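# Remove the spent cartridge from a sealant gun

## Task

Pull the empty cartridge out of the sealant gun and set it down on the table, leaving the gun resting on the table itself rather than leaning on some other object, then state that you have finished.

## Robot and tools

Robot: two arms, left_arm and right_arm, each ending in a two-finger parallel gripper. The fingers point along the gripper's own +z axis and spread apart along its y axis. The reported hand point (end_effector_position) sits between the finger pads, just under 1 cm behind the tips.

Frames: the scene frame has its origin at table-top height, halfway between the two nominal arm bases, with +x reaching out over the table, +z up, and left_arm on the +y side (arm names do not match image left/right). Calibrated bases: left_arm near (+0.016, +0.278, +0.011) m, right_arm near (-0.012, -0.279, +0.012) m, both facing +x. Reported hand positions and quaternions (wxyz) are in the scene frame and may be off by a few centimetres, more at long reach. A camera stand is fixed behind the arms.

execute_actions(actions, cameras): actions is a list of actions; each action is a list of up to 15 rows, one row per 1/30 s control step; a short action repeats its final row until step 15. Every row holds 14 numbers in [-1, 1], both arms always included: left_arm dx, dy, dz, rx, ry, rz, opening, then right_arm in the same order. The six pose numbers are an offset, not a pose: measured along that arm's current Hand target axes, from the Hand target at the start of the action (every row counts from that same start, not from the previous row). Scale: 1.0 = 0.6 m for dx/dy/dz and 180 degrees for the rotation vector rx/ry/rz. Repeating an offset in a new action moves further. Opening is absolute: +1 fully open (about 87 mm pad gap), 0 roughly 31-49 mm, -1 closed. Send six zeros to leave an arm's pose alone, but always resend the opening you want, since 0 there is a real command. Images return only when actions is empty or cameras names them; an empty list also shows the scene number.

move(target, speed, blend, opening_speed, blocking, cameras): target is one 14-number row, or a list of up to 15 such rows, laid out as above. Every row is an offset from the Hand targets at the move's start (not from the previous row), in each Hand target's own axes, same scale. speed is path top speed in m/s, 0.002 to 2.9, default 0.25 (turns up to twice that in rad/s); one value or one per target. blend (metres) rounds corners in a list; 0 stops at each. opening_speed sets finger speed on the -1..+1 scale per second, at least 0.2. blocking=false returns after about 0.5 s while motion continues. Paths are straight, do not avoid obstacles or the other arm, and all last at most 10 s. Avoid routing a path close to an arm's own base; go around it. The result adds a move: line (done, off_target, moving, held, fault) and limits such as paced or held.

wait(seconds): lets time pass (0 to 3600) with no new command; a running move continues. stop(): brakes the running move. zoom_image(camera, region): enlarges [x0, y0, x1, y1] pixels (at most 504 by 504) of the latest image from cam_high, cam_low, cam_left_wrist or cam_right_wrist, each 896x504. read_manual(section) returns only licence text. finished_scene(scene) ends the scene (scene 1 here); it is final, and the goal must hold without the robot.

Results: Hand target is the last commanded pose after clipping; next offsets start from it. The gripper often stops short or sags below it because of friction and weight, so check the actual position and tilt, then send the remaining gap as an offset. The controller limits each step's orientation change to 40 degrees from the measured one. grip_measured reports finger position on the command scale; to hold a part, command about 0.04 below the reading at first contact. Tool commands lists current gripper commands. Joint velocities may be omitted when all are near zero. Joint torques include friction and offsets; joints 1-3 wrap at ±28 N m. Action-call results also list hand positions at some steps.

Cautions: nothing may fall off or be left off the table. Do not drop parts, release moving parts, slam or shove hard against fixed or heavy objects. Keep the two grippers, housings and wrist cameras apart; clamping one gripper on the other's fingers counts as a collision between arms. Avoid stressing the wrist camera cables. An arm blocked by something keeps pushing until commanded back past its gripper. Holding loads, staying stretched out or pushing toward unreachable poses heats motors; MOTOR HOT appears at 75 °C, at 90 °C the arm folds and becomes unusable. Loose objects may occasionally get nudged. Time counts, including thinking, and smooth, low-effort motion is preferred.

Each tool is called by a JSON object that holds its "op" and its "data".

## Session

{"op": "execute_actions", "data": {"actions": []}}

Scene clock: 0.00 s.
left_arm: end_effector_position=(+0.3789, +0.3550, +0.0360) grip_measured=+1.000 end_effector_quat_wxyz=(+0.518, -0.131, +0.831, +0.158) | right_arm: end_effector_position=(+0.3801, -0.2815, +0.0945) grip_measured=+1.000 end_effector_quat_wxyz=(+0.614, -0.015, +0.789, -0.026)
Joint positions: left_arm=[-0.012 1.609 0.39 0.757 -0.375 -0.042 1] | right_arm=[0.012 1.487 0.375 0.864 0.036 -0.052 1]
Joint velocities: within noise
Joint torques (N m): no reading
Heat: left arm: 28 °C; right arm: 24 °C.
Hand target: left_arm +0.3827, +0.3552, +0.0420; +0.526, -0.133, +0.826, +0.157 | right_arm +0.3818, -0.2814, +0.0979; +0.617, -0.015, +0.786, -0.026
Tool commands: left_gripper/opening=+1.0 right_gripper/opening=+1.0

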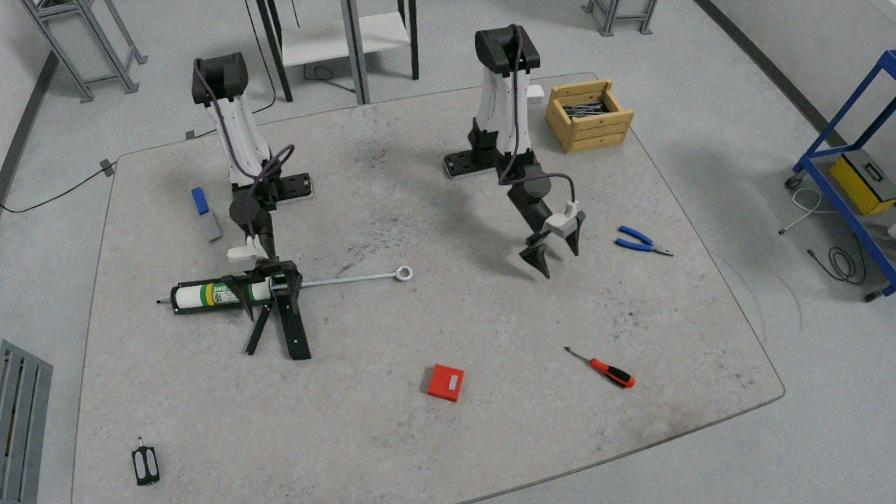

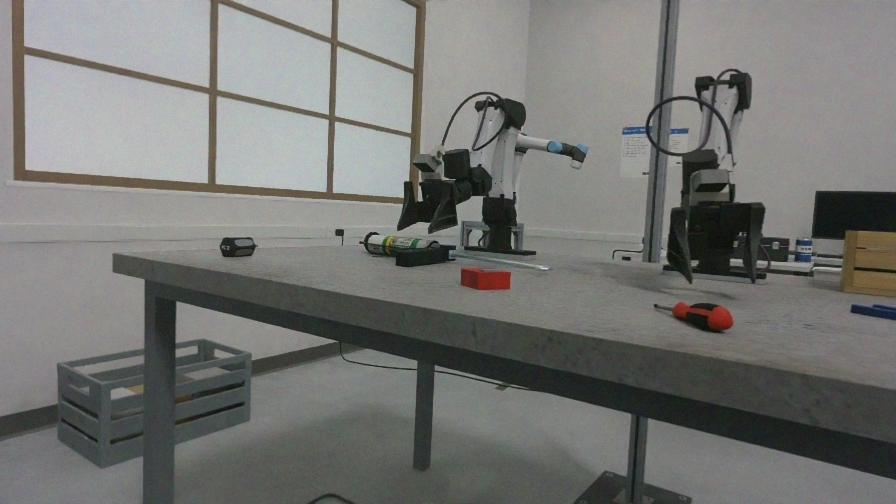

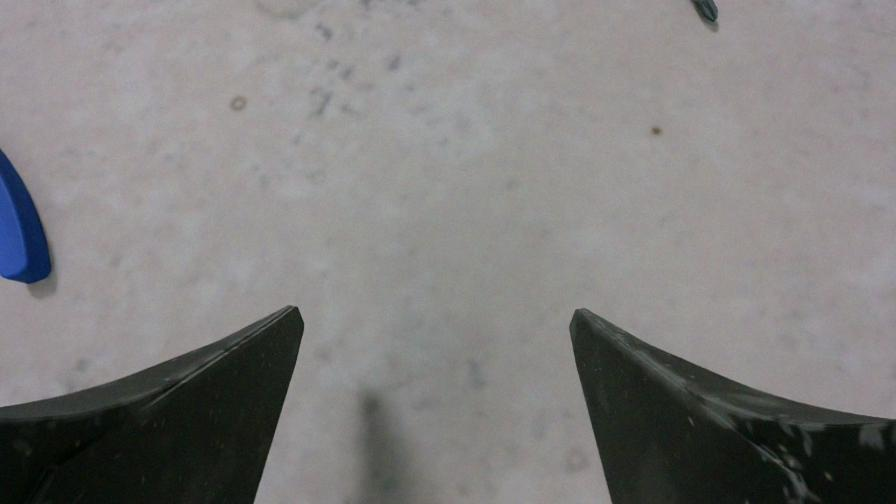

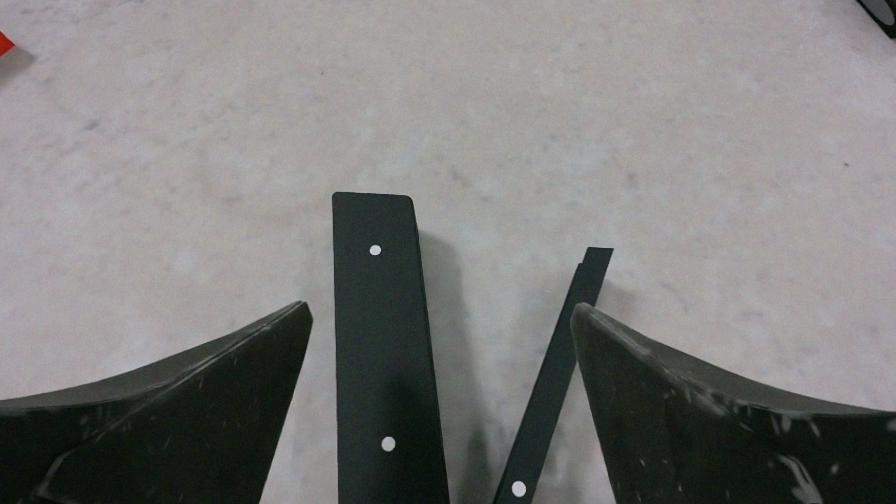

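{"op": "move", "data": {"target": [0,0,0,0,0,0,1,-0.30,0,-0.24,0,0,0,1], "cameras": ["cam_high","cam_low","cam_right_wrist"]}}

{"op": "zoom_image", "data": {"camera": "cam_high", "region": [140, 220, 440, 390]}}

{"op": "zoom_image", "data": {"camera": "cam_low", "region": [340, 210, 580, 300]}}

Scene clock: 8.03 s.
left_arm: end_effector_position=(+0.3789, +0.3550, +0.0360) grip_measured=+1.000 end_effector_quat_wxyz=(+0.518, -0.131, +0.831, +0.158) | right_arm: end_effector_position=(+0.2845, -0.2687, +0.2968) grip_measured=+1.000 end_effector_quat_wxyz=(+0.611, -0.023, +0.791, -0.027)
Joint positions: left_arm=[-0.012 1.609 0.39 0.757 -0.375 -0.042 1] | right_arm=[0.11 0.77 0.895 -0.381 0.123 -0.041 1]
Joint torques (N m): left_arm=[-0.2 -6.63 4.56 1.77 -0.13 0.1] | right_arm=[0.54 0.28 10.04 2.3 0.04 0.19]
Heat: left arm: 28 °C; right arm: 24 °C.
Hand target: left_arm +0.3827, +0.3552, +0.0420; +0.526, -0.133, +0.826, +0.157 | right_arm +0.2848, -0.2684, +0.3066; +0.617, -0.015, +0.787, -0.026
Off the commanded pose: left_arm 0.007 m, 1 deg | right_arm 0.010 m, 1 deg.
move: done
cam_right_wrist: T_world_to_cam=[[0.01293, -0.99836, 0.05583, -0.29135], [-0.8908, -0.03686, -0.45289, 0.4029], [0.45421, -0.04388, -0.88981, 0.26938]] pos_world=[0.24031, -0.2642, 0.43844]

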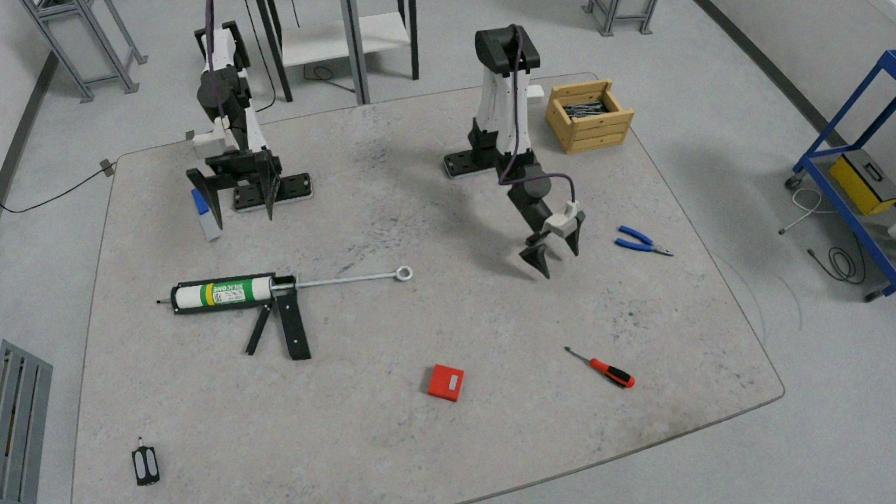

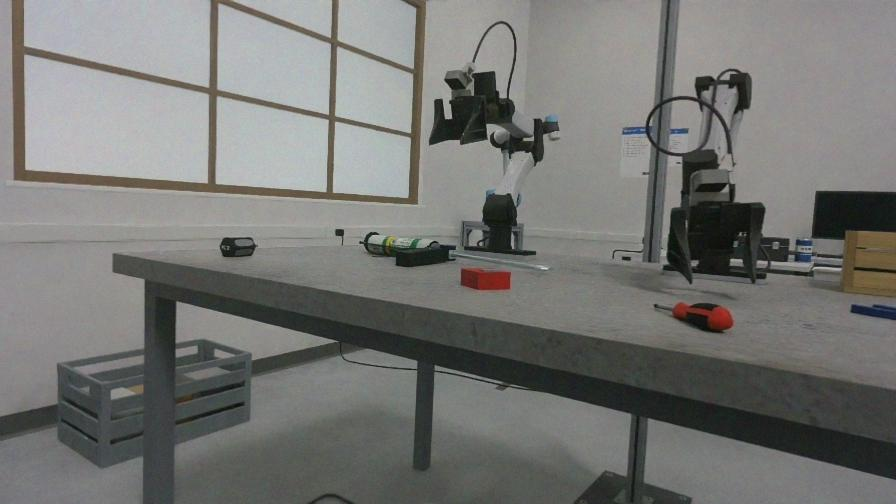

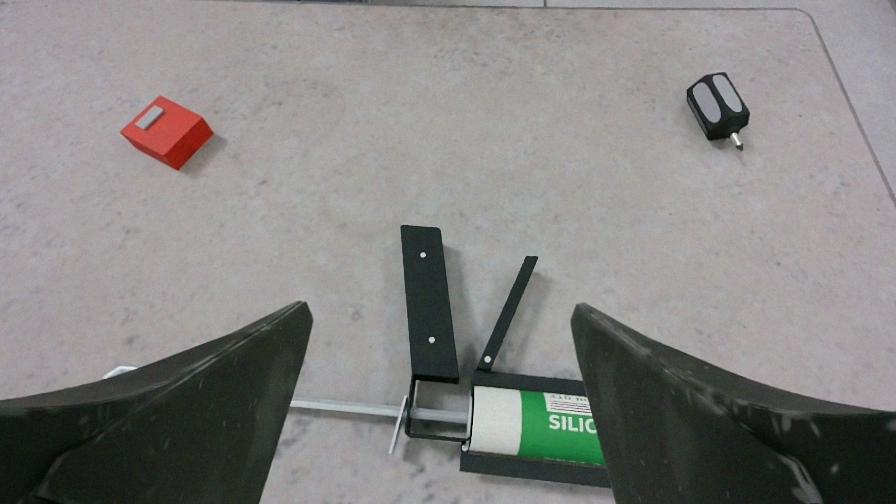

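Scaled by 1.680 from the camera's image (finer frame: 1280x720).

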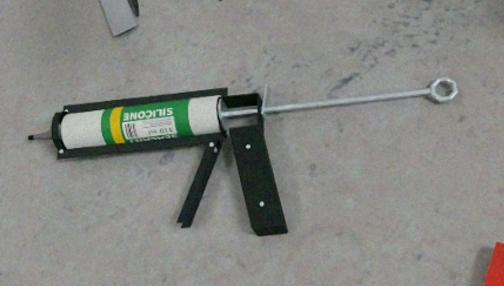

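Scaled by 2.100 from the camera's image (finer frame: 1280x720).

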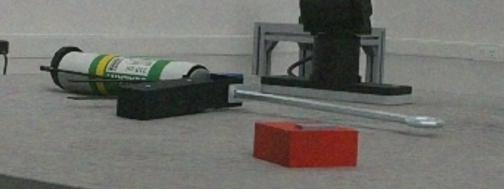

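{"op": "move", "data": {"target": [0,0,0,0,0,0,1,-0.02,-0.15,-0.05,0,0.167,0,1], "cameras": ["cam_right_wrist"]}}

{"op": "zoom_image", "data": {"camera": "cam_right_wrist", "region": [200, 60, 700, 400]}}

Scene clock: 17.13 s.
left_arm: end_effector_position=(+0.3789, +0.3550, +0.0360) grip_measured=+1.000 end_effector_quat_wxyz=(+0.518, -0.131, +0.831, +0.158) | right_arm: end_effector_position=(+0.2571, -0.3569, +0.3271) grip_measured=+1.000 end_effector_quat_wxyz=(+0.390, -0.002, +0.920, -0.032)
Joint positions: left_arm=[-0.012 1.609 0.39 0.757 -0.375 -0.042 1] | right_arm=[-0.373 1.238 1.663 -1.213 -0.208 -0.29 1]
Joint torques (N m): left_arm=[-0.14 -6.5 4.53 1.79 -0.24 0.06] | right_arm=[-0.68 -1.74 8.21 1.84 -0.38 -0.11]
Heat: left arm: 28 °C; right arm: 26 °C.
Hand target: left_arm +0.3827, +0.3552, +0.0420; +0.526, -0.133, +0.826, +0.157 | right_arm +0.2578, -0.3569, +0.3307; +0.392, -0.008, +0.920, -0.029
Off the commanded pose: left_arm 0.007 m, 1 deg | right_arm 0.004 m, 1 deg.
move: done
cam_right_wrist: T_world_to_cam=[[-0.01999, -0.99883, 0.04401, -0.36853], [-0.99886, 0.02186, 0.04242, 0.27567], [-0.04333, -0.04311, -0.99813, 0.46848]] pos_world=[0.28829, -0.35392, 0.47213]

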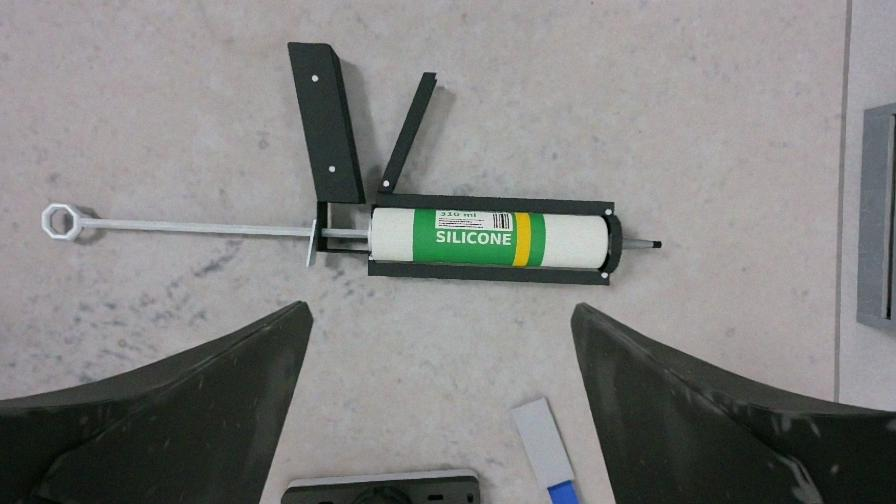

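Scaled by 1.008 from the camera's image (finer frame: 1280x720).

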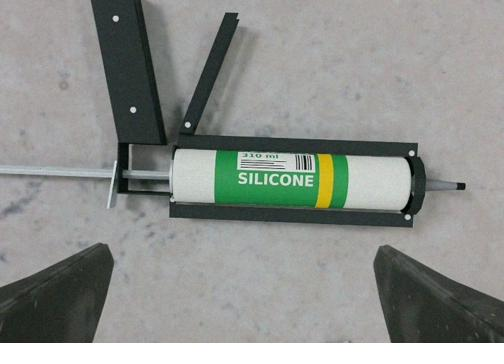

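{"op": "zoom_image", "data": {"camera": "cam_right_wrist", "region": [280, 170, 420, 290]}}

{"op": "zoom_image", "data": {"camera": "cam_right_wrist", "region": [560, 180, 680, 300]}}

Scaled by 3.600 from the camera's image (finer frame: 1280x720).

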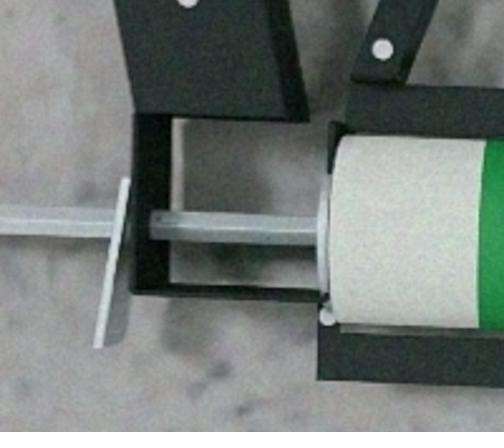

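Scaled by 4.200 from the camera's image (finer frame: 1280x720).

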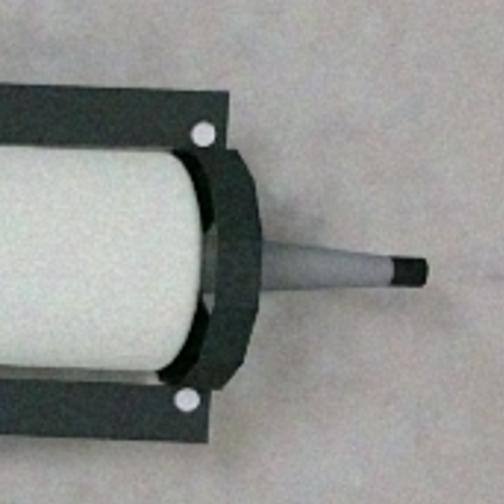

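{"op": "move", "data": {"target": [0,0,0,0,0,0,1,0.126,0.008,0.182,-0.2084,0.1896,-0.4495,1], "speed": 0.4, "cameras": ["cam_right_wrist","cam_low"]}}

{"op": "zoom_image", "data": {"camera": "cam_low", "region": [340, 210, 480, 290]}}

Scene clock: 54.63 s.
left_arm: end_effector_position=(+0.3789, +0.3550, +0.0360) grip_measured=+1.000 end_effector_quat_wxyz=(+0.518, -0.131, +0.831, +0.158) | right_arm: end_effector_position=(+0.2864, -0.3594, +0.2055) grip_measured=+1.000 end_effector_quat_wxyz=(-0.016, +0.681, -0.732, +0.006)
Joint positions: left_arm=[-0.012 1.609 0.39 0.757 -0.375 -0.042 1] | right_arm=[-0.142 1.696 1.728 -1.571 -0.017 -1.637 1]
Joint torques (N m): left_arm=[-0.12 -6.56 4.53 1.76 -0.14 0.09] | right_arm=[0.69 -4.74 5.27 0.32 -0.05 -0.13]
Heat: left arm: 30 °C; right arm: 29 °C.
Hand target: left_arm +0.3827, +0.3552, +0.0420; +0.526, -0.133, +0.826, +0.157 | right_arm +0.2842, -0.3599, +0.2005; +0.000, +0.688, -0.725, +0.000
Off the commanded pose: left_arm 0.007 m, 1 deg | right_arm 0.006 m, 2 deg.
joint sent to its limit (right arm) — joint 4 (wrist pitch), lower limit. The joint targets still meet the commanded pose.
move: done
cam_right_wrist: T_world_to_cam=[[0.99619, -0.08521, 0.01873, -0.32268], [-0.07132, -0.6717, 0.73738, -0.34761], [-0.05025, -0.73591, -0.67522, 0.03489]] pos_world=[0.29841, -0.23531, 0.28593]
Images, in order (width x height): cam_low 896x504, cam_right_wrist 896x504.

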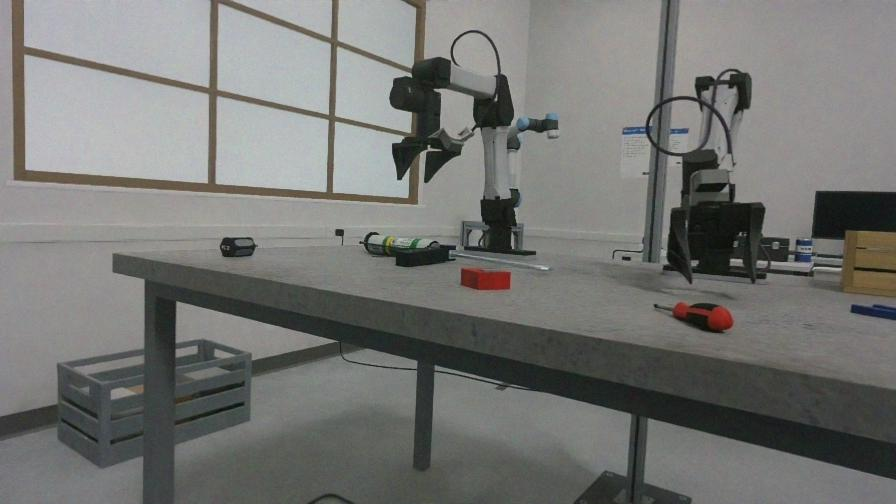

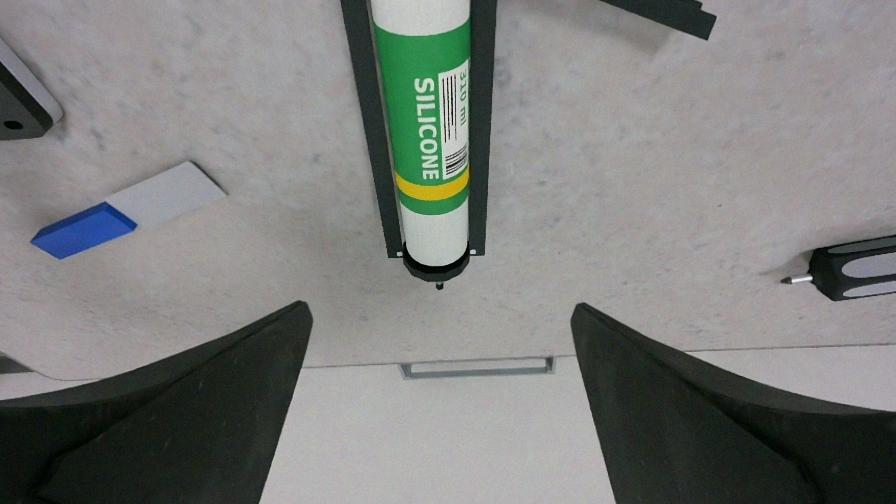

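Scaled by 3.600 from the camera's image (finer frame: 1280x720).

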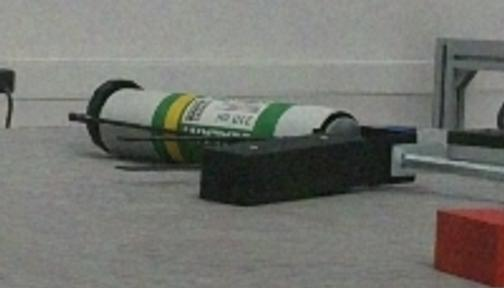

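{"op": "move", "data": {"target": [0,0,0,0,0,0,1,-0.0415,0.008,0.15,0,0,0,1], "cameras": ["cam_right_wrist","cam_low"]}}

{"op": "zoom_image", "data": {"camera": "cam_low", "region": [340, 190, 480, 290]}}

Scene clock: 62.67 s.
left_arm: end_effector_position=(+0.3789, +0.3550, +0.0360) grip_measured=+1.000 end_effector_quat_wxyz=(+0.518, -0.131, +0.831, +0.158) | right_arm: end_effector_position=(+0.2806, -0.3344, +0.1045) grip_measured=+1.000 end_effector_quat_wxyz=(+0.003, +0.689, -0.724, -0.016)
Joint positions: left_arm=[-0.012 1.609 0.39 0.757 -0.375 -0.042 1] | right_arm=[-0.06 1.691 1.317 -1.225 -0.017 -1.58 1]
Joint torques (N m): left_arm=[-0.1 -6.54 4.57 1.72 -0.15 0.12] | right_arm=[0.64 -8.5 5.27 0.44 -0.04 0.13]
Heat: left arm: 30 °C; right arm: 29 °C.
Hand target: left_arm +0.3827, +0.3552, +0.0420; +0.526, -0.133, +0.826, +0.157 | right_arm +0.2807, -0.3348, +0.1105; +0.000, +0.688, -0.726, +0.000
Off the commanded pose: left_arm 0.007 m, 1 deg | right_arm 0.006 m, 2 deg.
move: done
cam_right_wrist: T_world_to_cam=[[0.99735, -0.06039, -0.04059, -0.29865], [-0.011, -0.67653, 0.73633, -0.27514], [-0.07193, -0.73394, -0.6754, -0.00842]] pos_world=[0.29423, -0.21035, 0.18479]
Images, in order (width x height): cam_low 896x504, cam_right_wrist 896x504.

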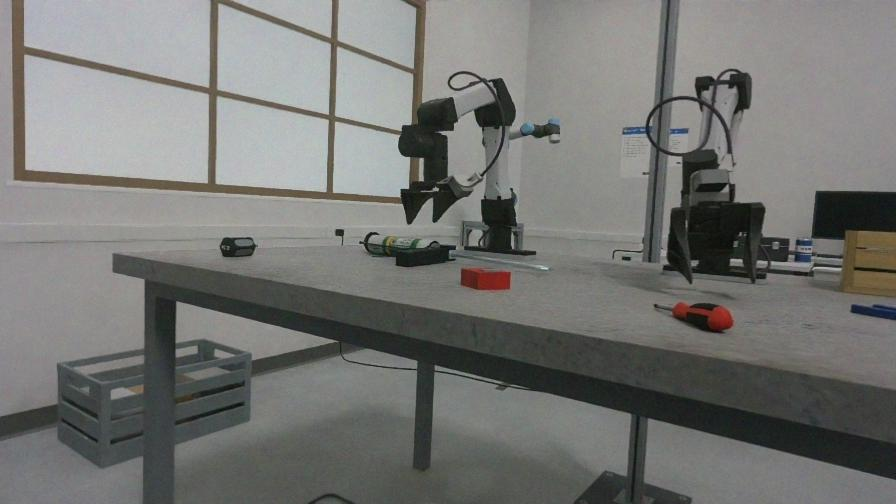

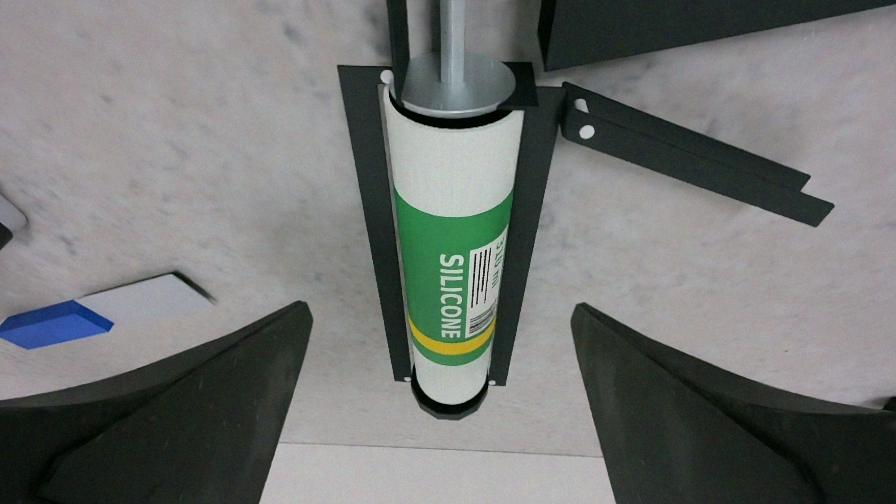

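Scaled by 3.600 from the camera's image (finer frame: 1280x720).

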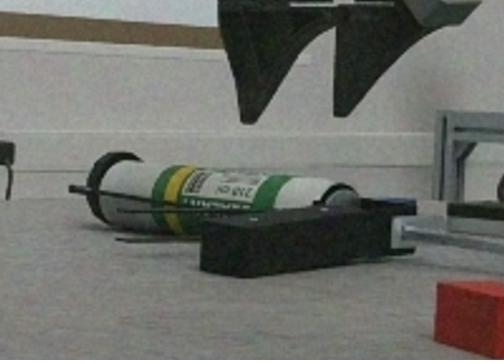

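{"op": "move", "data": {"target": [0,0,0,0,0,0,1,-0.0103,-0.006,0.101,0,0,0,1], "speed": 0.12, "cameras": ["cam_right_wrist","cam_low"]}}

{"op": "zoom_image", "data": {"camera": "cam_low", "region": [340, 190, 480, 290]}}

Scene clock: 69.93 s.
left_arm: end_effector_position=(+0.3789, +0.3550, +0.0360) grip_measured=+1.000 end_effector_quat_wxyz=(+0.518, -0.131, +0.831, +0.158) | right_arm: end_effector_position=(+0.2855, -0.3284, +0.0542) grip_measured=+1.000 end_effector_quat_wxyz=(-0.009, +0.690, -0.724, -0.002)
Joint positions: left_arm=[-0.012 1.609 0.39 0.757 -0.375 -0.042 1] | right_arm=[-0.039 1.718 1.144 -0.987 -0.017 -1.559 1]
Joint torques (N m): left_arm=[-0.27 -6.67 4.55 1.76 -0.13 0.12] | right_arm=[0.79 -4.89 5.23 0.5 -0.09 0.12]
Heat: left arm: 31 °C; right arm: 28 °C.
Hand target: left_arm +0.3827, +0.3552, +0.0420; +0.526, -0.133, +0.826, +0.157 | right_arm +0.2846, -0.3288, +0.0498; +0.000, +0.688, -0.726, +0.000
Off the commanded pose: left_arm 0.007 m, 1 deg | right_arm 0.004 m, 1 deg.
move: done
cam_right_wrist: T_world_to_cam=[[0.99816, -0.06046, -0.00393, -0.30746], [-0.03799, -0.67514, 0.73671, -0.22587], [-0.04719, -0.73521, -0.6762, -0.04498]] pos_world=[0.2962, -0.20415, 0.13478]
Images, in order (width x height): cam_low 896x504, cam_right_wrist 896x504.

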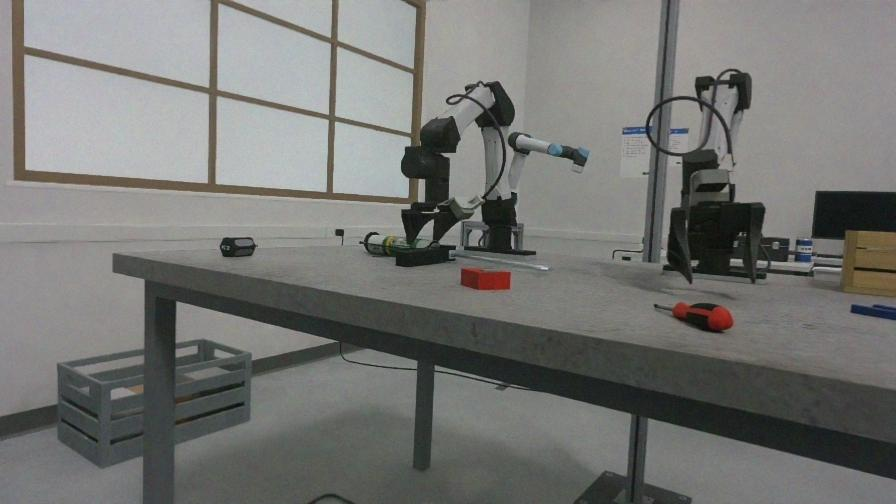

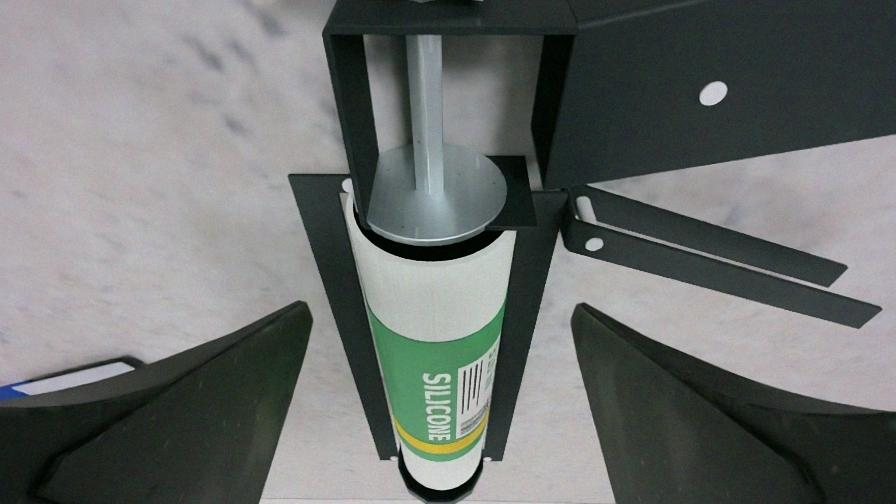

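Scaled by 3.600 from the camera's image (finer frame: 1280x720).

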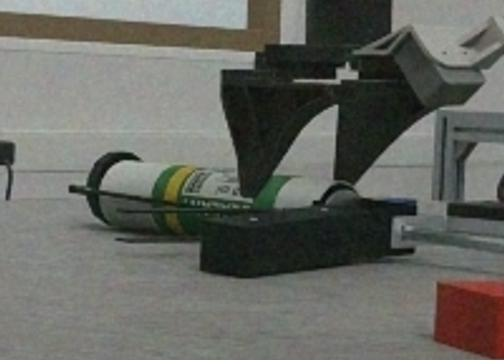

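{"op": "move", "data": {"target": [0,0,0,0,0,0,1,0,0,0,0,0,0,-0.6], "opening_speed": 1, "cameras": ["cam_right_wrist","cam_low"]}}

{"op": "zoom_image", "data": {"camera": "cam_low", "region": [340, 190, 480, 290]}}

Scene clock: 73.63 s.
left_arm: end_effector_position=(+0.3789, +0.3550, +0.0360) grip_measured=+1.000 end_effector_quat_wxyz=(+0.518, -0.131, +0.831, +0.158) | right_arm: end_effector_position=(+0.2877, -0.3328, +0.0636) grip_measured=-0.598 end_effector_quat_wxyz=(-0.002, +0.690, -0.724, +0.016)
Joint positions: left_arm=[-0.012 1.609 0.39 0.757 -0.375 -0.042 1] | right_arm=[-0.033 1.702 1.158 -1.001 0.019 -1.553 0.201]
Joint torques (N m): left_arm=[-0.16 -6.5 4.51 1.74 -0.18 0.11] | right_arm=[0.09 -3.77 3.92 0.68 -0.34 0.04]
Heat: left arm: 31 °C; right arm: 28 °C.
Hand target: left_arm +0.3827, +0.3552, +0.0420; +0.526, -0.133, +0.826, +0.157 | right_arm +0.2846, -0.3287, +0.0499; +0.000, +0.688, -0.726, +0.000
Off the commanded pose: left_arm 0.007 m, 1 deg | right_arm 0.015 m, 2 deg.
move: done
cam_right_wrist: T_world_to_cam=[[0.99808, -0.06052, 0.01345, -0.31095], [-0.04957, -0.64855, 0.75956, -0.22498], [-0.03724, -0.75876, -0.6503, -0.05414]] pos_world=[0.29718, -0.20582, 0.13986]
Images, in order (width x height): cam_low 896x504, cam_right_wrist 896x504.

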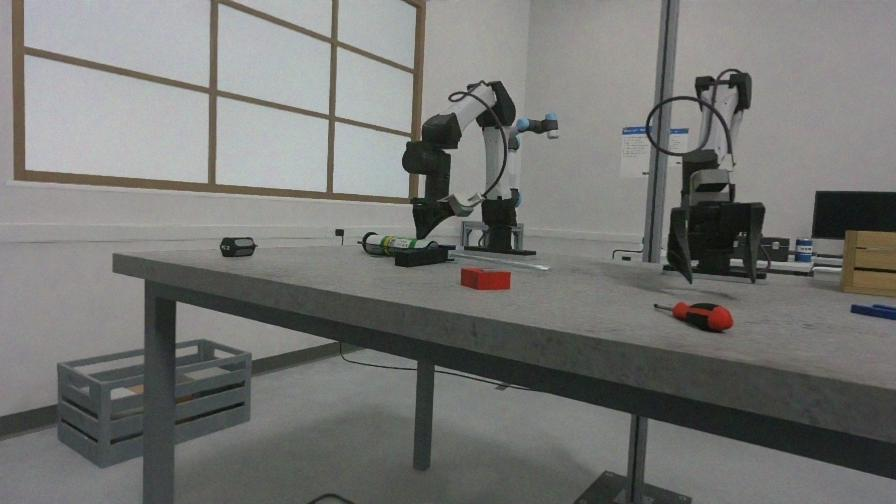

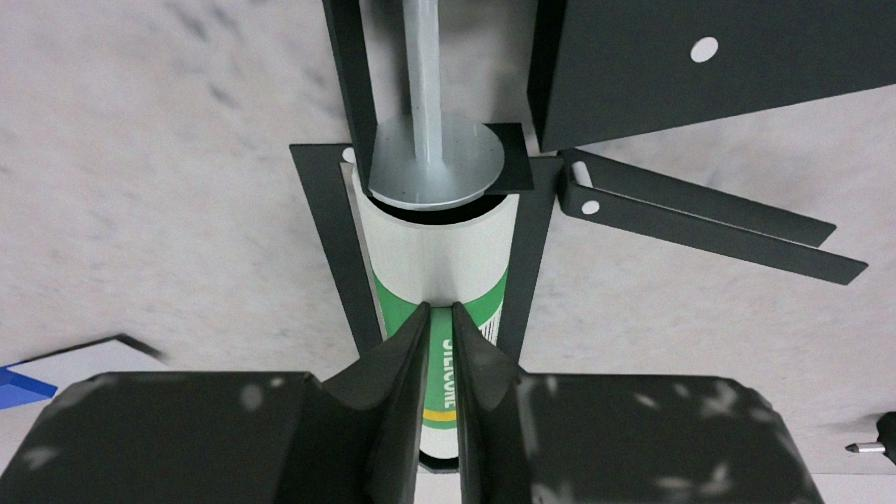

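Scaled by 3.600 from the camera's image (finer frame: 1280x720).

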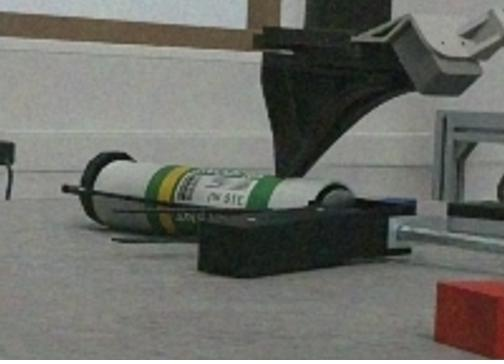

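{"op": "move", "data": {"target": [[0,0,0,0,0,0,1,0,0,-0.06,0,0,0,-0.6],[0,0,0,0,0,0,1,0,0,-0.061,0,0,0,1],[0,0,0,0,0,0,1,0,0,0.03,0,0,0,1]], "speed": [0.2,0.2,0.1], "cameras": ["cam_right_wrist","cam_low"]}}

{"op": "zoom_image", "data": {"camera": "cam_low", "region": [340, 190, 480, 290]}}

Scene clock: 81.30 s.
left_arm: end_effector_position=(+0.3789, +0.3550, +0.0360) grip_measured=+1.000 end_effector_quat_wxyz=(+0.518, -0.131, +0.831, +0.158) | right_arm: end_effector_position=(+0.2868, -0.3321, +0.0386) grip_measured=+1.000 end_effector_quat_wxyz=(+0.001, +0.690, -0.724, +0.010)
Joint positions: left_arm=[-0.012 1.609 0.39 0.757 -0.375 -0.042 1] | right_arm=[-0.033 1.743 1.101 -0.916 0.015 -1.553 1]
Joint torques (N m): left_arm=[-0.23 -6.52 4.4 1.77 -0.1 0.11] | right_arm=[0.16 -4.88 4.74 0.56 -0.32 0.05]
Heat: left arm: 31 °C; right arm: 28 °C.
Hand target: left_arm +0.3827, +0.3552, +0.0420; +0.526, -0.133, +0.826, +0.157 | right_arm +0.2847, -0.3287, +0.0319; +0.000, +0.688, -0.725, +0.000
Off the commanded pose: left_arm 0.007 m, 1 deg | right_arm 0.008 m, 1 deg.
move: done
cam_right_wrist: T_world_to_cam=[[0.99817, -0.06049, 0.00115, -0.30921], [-0.04036, -0.65171, 0.7574, -0.20916], [-0.04506, -0.75605, -0.65296, -0.06667]] pos_world=[0.29719, -0.20542, 0.11524]
Images, in order (width x height): cam_low 896x504, cam_right_wrist 896x504.

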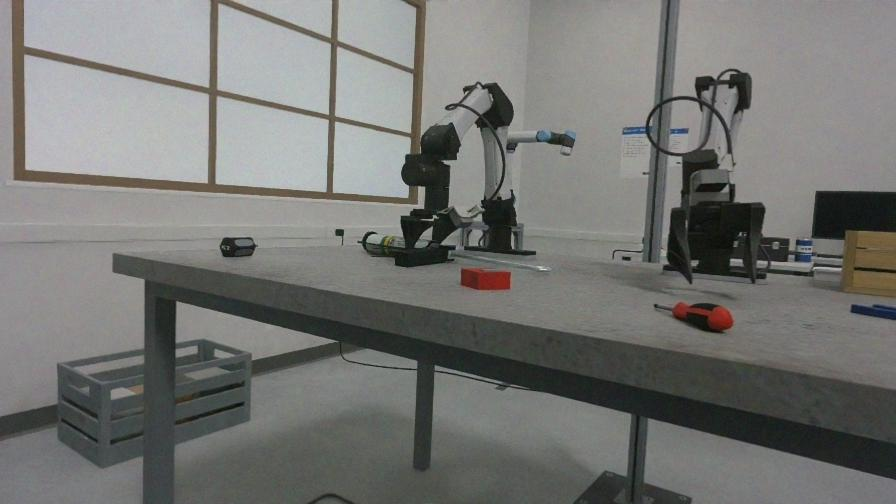

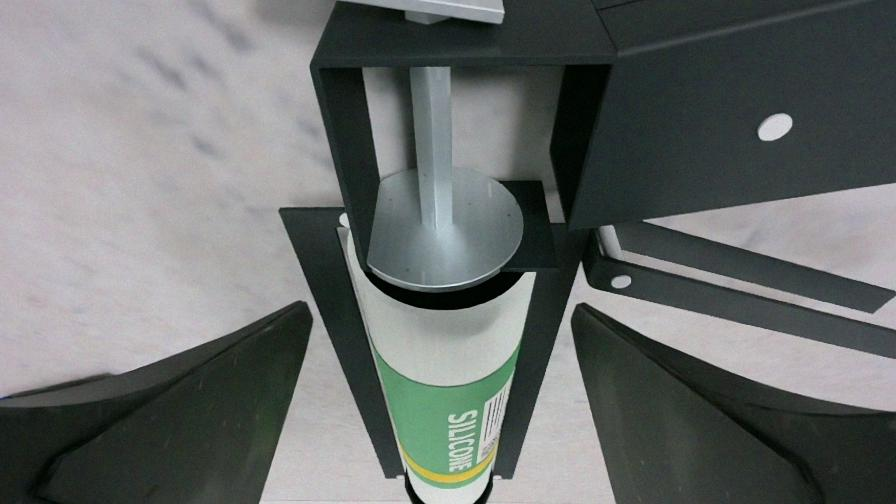

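Scaled by 3.600 from the camera's image (finer frame: 1280x720).

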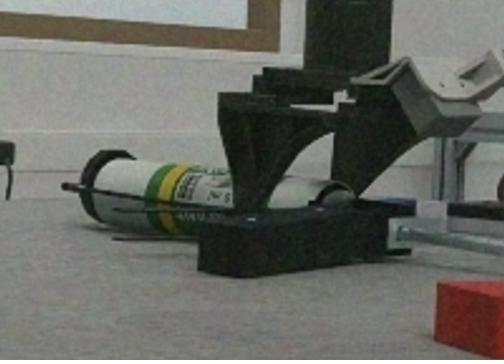

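{"op": "move", "data": {"target": [0,0,0,0,0,0,1,0,0,0,0,0,0,0.05], "opening_speed": 1, "cameras": ["cam_right_wrist"]}}

Scene clock: 84.53 s.
left_arm: end_effector_position=(+0.3789, +0.3550, +0.0360) grip_measured=+1.000 end_effector_quat_wxyz=(+0.518, -0.131, +0.831, +0.158) | right_arm: end_effector_position=(+0.2869, -0.3321, +0.0386) grip_measured=+0.781 end_effector_quat_wxyz=(+0.000, +0.690, -0.724, +0.010)
Joint positions: left_arm=[-0.012 1.609 0.39 0.757 -0.375 -0.042 1] | right_arm=[-0.033 1.743 1.101 -0.915 0.015 -1.553 0.891]
Joint torques (N m): left_arm=[-0.21 -6.67 4.64 1.79 -0.15 0.12] | right_arm=[0.02 -5.04 5.05 0.45 -0.32 0.08]
Heat: left arm: 31 °C; right arm: 28 °C.
Hand target: left_arm +0.3827, +0.3552, +0.0420; +0.526, -0.133, +0.826, +0.157 | right_arm +0.2846, -0.3287, +0.0319; +0.000, +0.688, -0.725, +0.000
Off the commanded pose: left_arm 0.007 m, 1 deg | right_arm 0.008 m, 1 deg.
move: done
cam_right_wrist: T_world_to_cam=[[0.99817, -0.06046, 0.00143, -0.30933], [-0.04056, -0.6517, 0.75739, -0.20909], [-0.04486, -0.75606, -0.65296, -0.06673]] pos_world=[0.29729, -0.20542, 0.11524]

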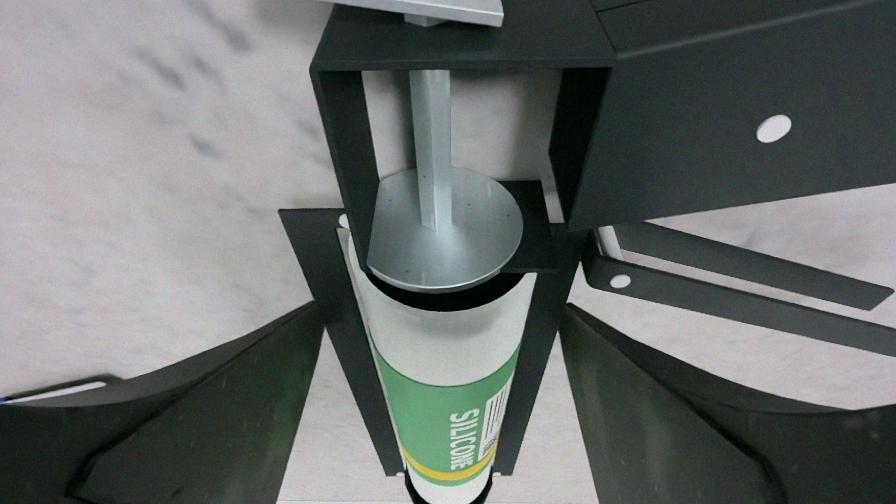

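{"op": "move", "data": {"target": [[0,0,0,0,0,0,1,0,0,0,0,0,0,1],[0,0,0,0,0,0,1,0,0,-0.012,0,0,0,1],[0,0,0,0,0,0,1,0,0,-0.0121,0,0,0,0.05]], "opening_speed": 1.2, "cameras": ["cam_right_wrist"]}}

Scene clock: 89.00 s.
left_arm: end_effector_position=(+0.3789, +0.3550, +0.0360) grip_measured=+1.000 end_effector_quat_wxyz=(+0.518, -0.131, +0.831, +0.158) | right_arm: end_effector_position=(+0.2853, -0.3320, +0.0386) grip_measured=+0.780 end_effector_quat_wxyz=(+0.003, +0.690, -0.724, +0.008)
Joint positions: left_arm=[-0.012 1.609 0.39 0.757 -0.375 -0.042 1] | right_arm=[-0.033 1.743 1.101 -0.922 0.014 -1.553 0.89]
Joint torques (N m): left_arm=[-0.4 -6.54 4.41 1.79 -0.14 0.09] | right_arm=[0.03 -5.68 6.45 0.22 -0.37 0.08]
Heat: left arm: 32 °C; right arm: 28 °C.
Hand target: left_arm +0.3827, +0.3552, +0.0420; +0.526, -0.133, +0.826, +0.157 | right_arm +0.2846, -0.3287, +0.0391; +0.000, +0.688, -0.725, +0.000
Off the commanded pose: left_arm 0.007 m, 1 deg | right_arm 0.003 m, 1 deg.
move: done
cam_right_wrist: T_world_to_cam=[[0.99815, -0.06052, -0.00504, -0.3075], [-0.03572, -0.65215, 0.75724, -0.21057], [-0.04912, -0.75567, -0.65311, -0.06535]] pos_world=[0.2962, -0.20532, 0.11522]

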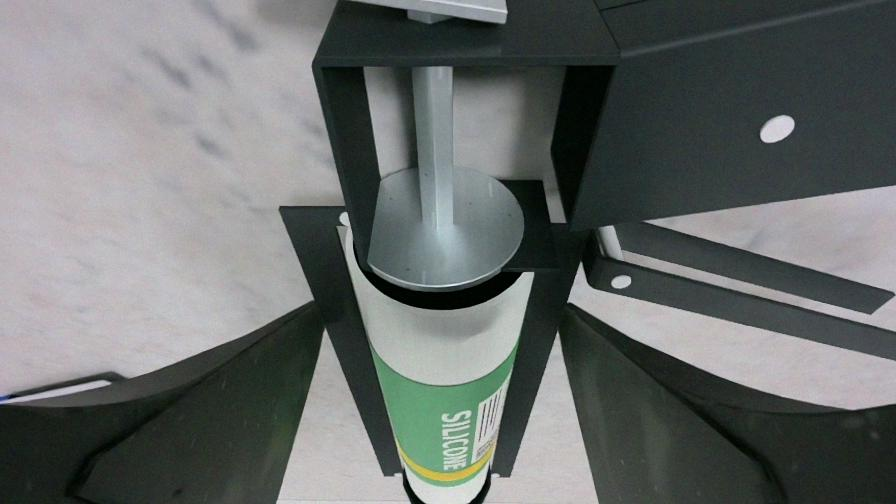

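{"op": "move", "data": {"target": [[0,0,0,0,0,0,1,0,0,0,0,0,0,1],[0,0,0,0,0,0,1,0,0,-0.016,0,0,0,1],[0,0,0,0,0,0,1,0,0,-0.0161,0,0,0,0.05]], "opening_speed": 1.2, "cameras": ["cam_right_wrist"]}}

Scene clock: 94.00 s.
left_arm: end_effector_position=(+0.3789, +0.3550, +0.0360) grip_measured=+1.000 end_effector_quat_wxyz=(+0.518, -0.131, +0.831, +0.158) | right_arm: end_effector_position=(+0.2813, -0.3318, +0.0423) grip_measured=+0.184 end_effector_quat_wxyz=(+0.010, +0.690, -0.724, +0.000)
Joint positions: left_arm=[-0.012 1.609 0.39 0.757 -0.375 -0.042 1] | right_arm=[-0.033 1.743 1.117 -0.96 0.014 -1.553 0.592]
Joint torques (N m): left_arm=[-0.1 -6.52 4.49 1.71 -0.13 0.15] | right_arm=[0.03 -6.99 7.27 0.23 -0.36 0.1]
Heat: left arm: 32 °C; right arm: 28 °C.
Hand target: left_arm +0.3827, +0.3552, +0.0420; +0.526, -0.133, +0.826, +0.157 | right_arm +0.2845, -0.3287, +0.0487; +0.000, +0.688, -0.725, -0.001
Off the commanded pose: left_arm 0.007 m, 1 deg | right_arm 0.008 m, 1 deg.
move: done
cam_right_wrist: T_world_to_cam=[[0.9978, -0.0605, -0.02714, -0.30246], [-0.01899, -0.65295, 0.75716, -0.21835], [-0.06353, -0.75498, -0.65267, -0.05875]] pos_world=[0.29392, -0.20522, 0.11877]

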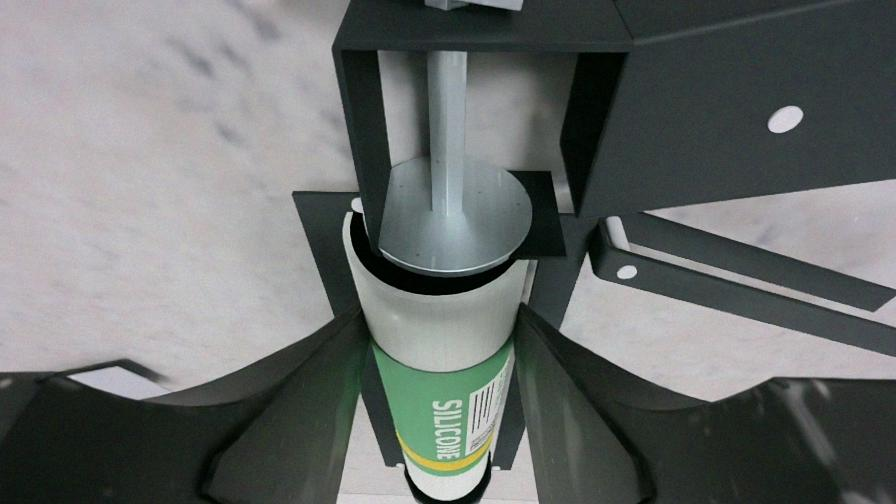

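{"op": "move", "data": {"target": [0,0,0,0,0,0,1,0,0,-0.035,0,-0.032,0,0.05], "speed": 0.1, "cameras": ["cam_right_wrist","cam_low","cam_high"]}}

{"op": "zoom_image", "data": {"camera": "cam_low", "region": [340, 190, 480, 290]}}

Scene clock: 101.10 s.
left_arm: end_effector_position=(+0.3789, +0.3550, +0.0360) grip_measured=+1.000 end_effector_quat_wxyz=(+0.518, -0.131, +0.831, +0.158) | right_arm: end_effector_position=(+0.2798, -0.3312, +0.0583) grip_measured=+0.184 end_effector_quat_wxyz=(-0.016, +0.686, -0.727, -0.037)
Joint positions: left_arm=[-0.012 1.609 0.39 0.757 -0.375 -0.042 1] | right_arm=[-0.084 1.73 1.182 -1.057 -0.074 -1.595 0.592]
Joint torques (N m): left_arm=[-0.44 -6.45 4.48 1.79 -0.11 0.09] | right_arm=[-0.76 -8.36 7.73 0.06 -0.52 -0.12]
Heat: left arm: 32 °C; right arm: 28 °C.
Hand target: left_arm +0.3827, +0.3552, +0.0420; +0.526, -0.133, +0.826, +0.157 | right_arm +0.2847, -0.3288, +0.0698; -0.037, +0.687, -0.725, -0.035
Off the commanded pose: left_arm 0.007 m, 1 deg | right_arm 0.013 m, 2 deg.
move: off_target (right_arm)
cam_right_wrist: T_world_to_cam=[[0.99667, -0.06775, -0.04526, -0.30154], [-0.01719, -0.71784, 0.69599, -0.24859], [-0.07964, -0.6929, -0.71662, -0.01912]] pos_world=[0.29474, -0.21213, 0.14566]
Images, in order (width x height): cam_high 896x504, cam_low 896x504, cam_right_wrist 896x504.

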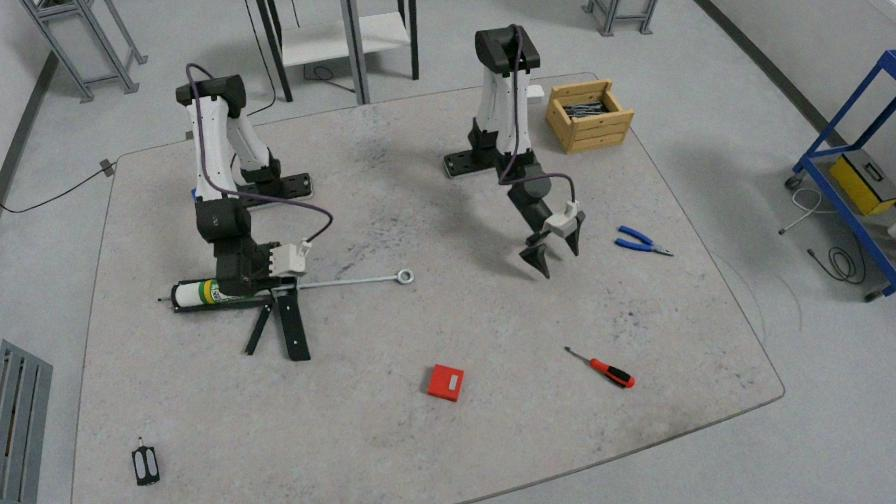

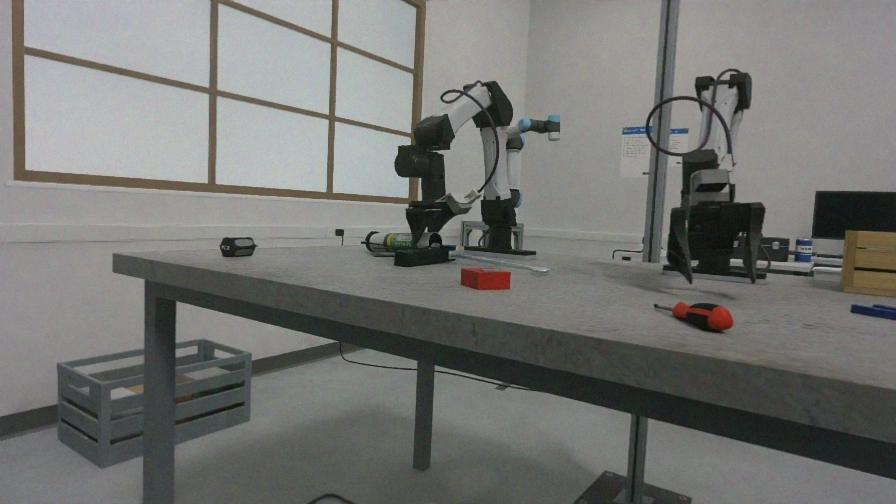

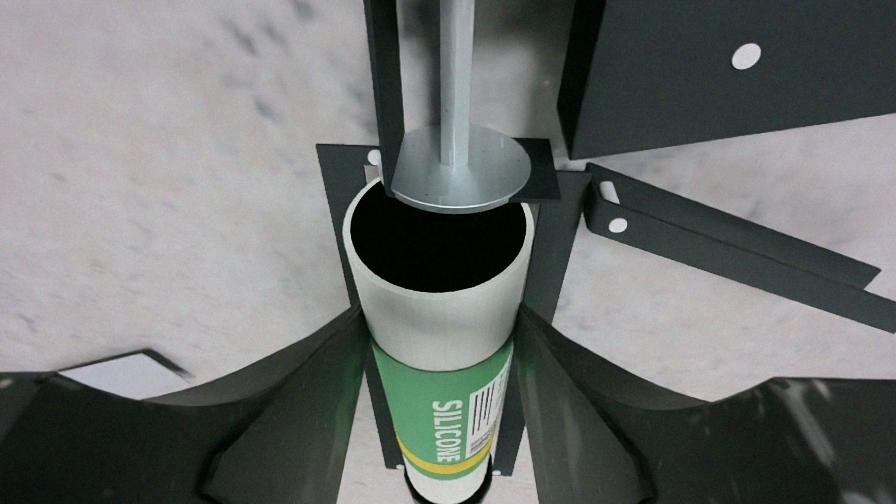

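Scaled by 3.600 from the camera's image (finer frame: 1280x720).

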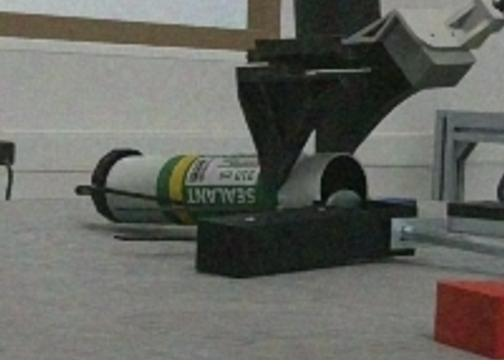

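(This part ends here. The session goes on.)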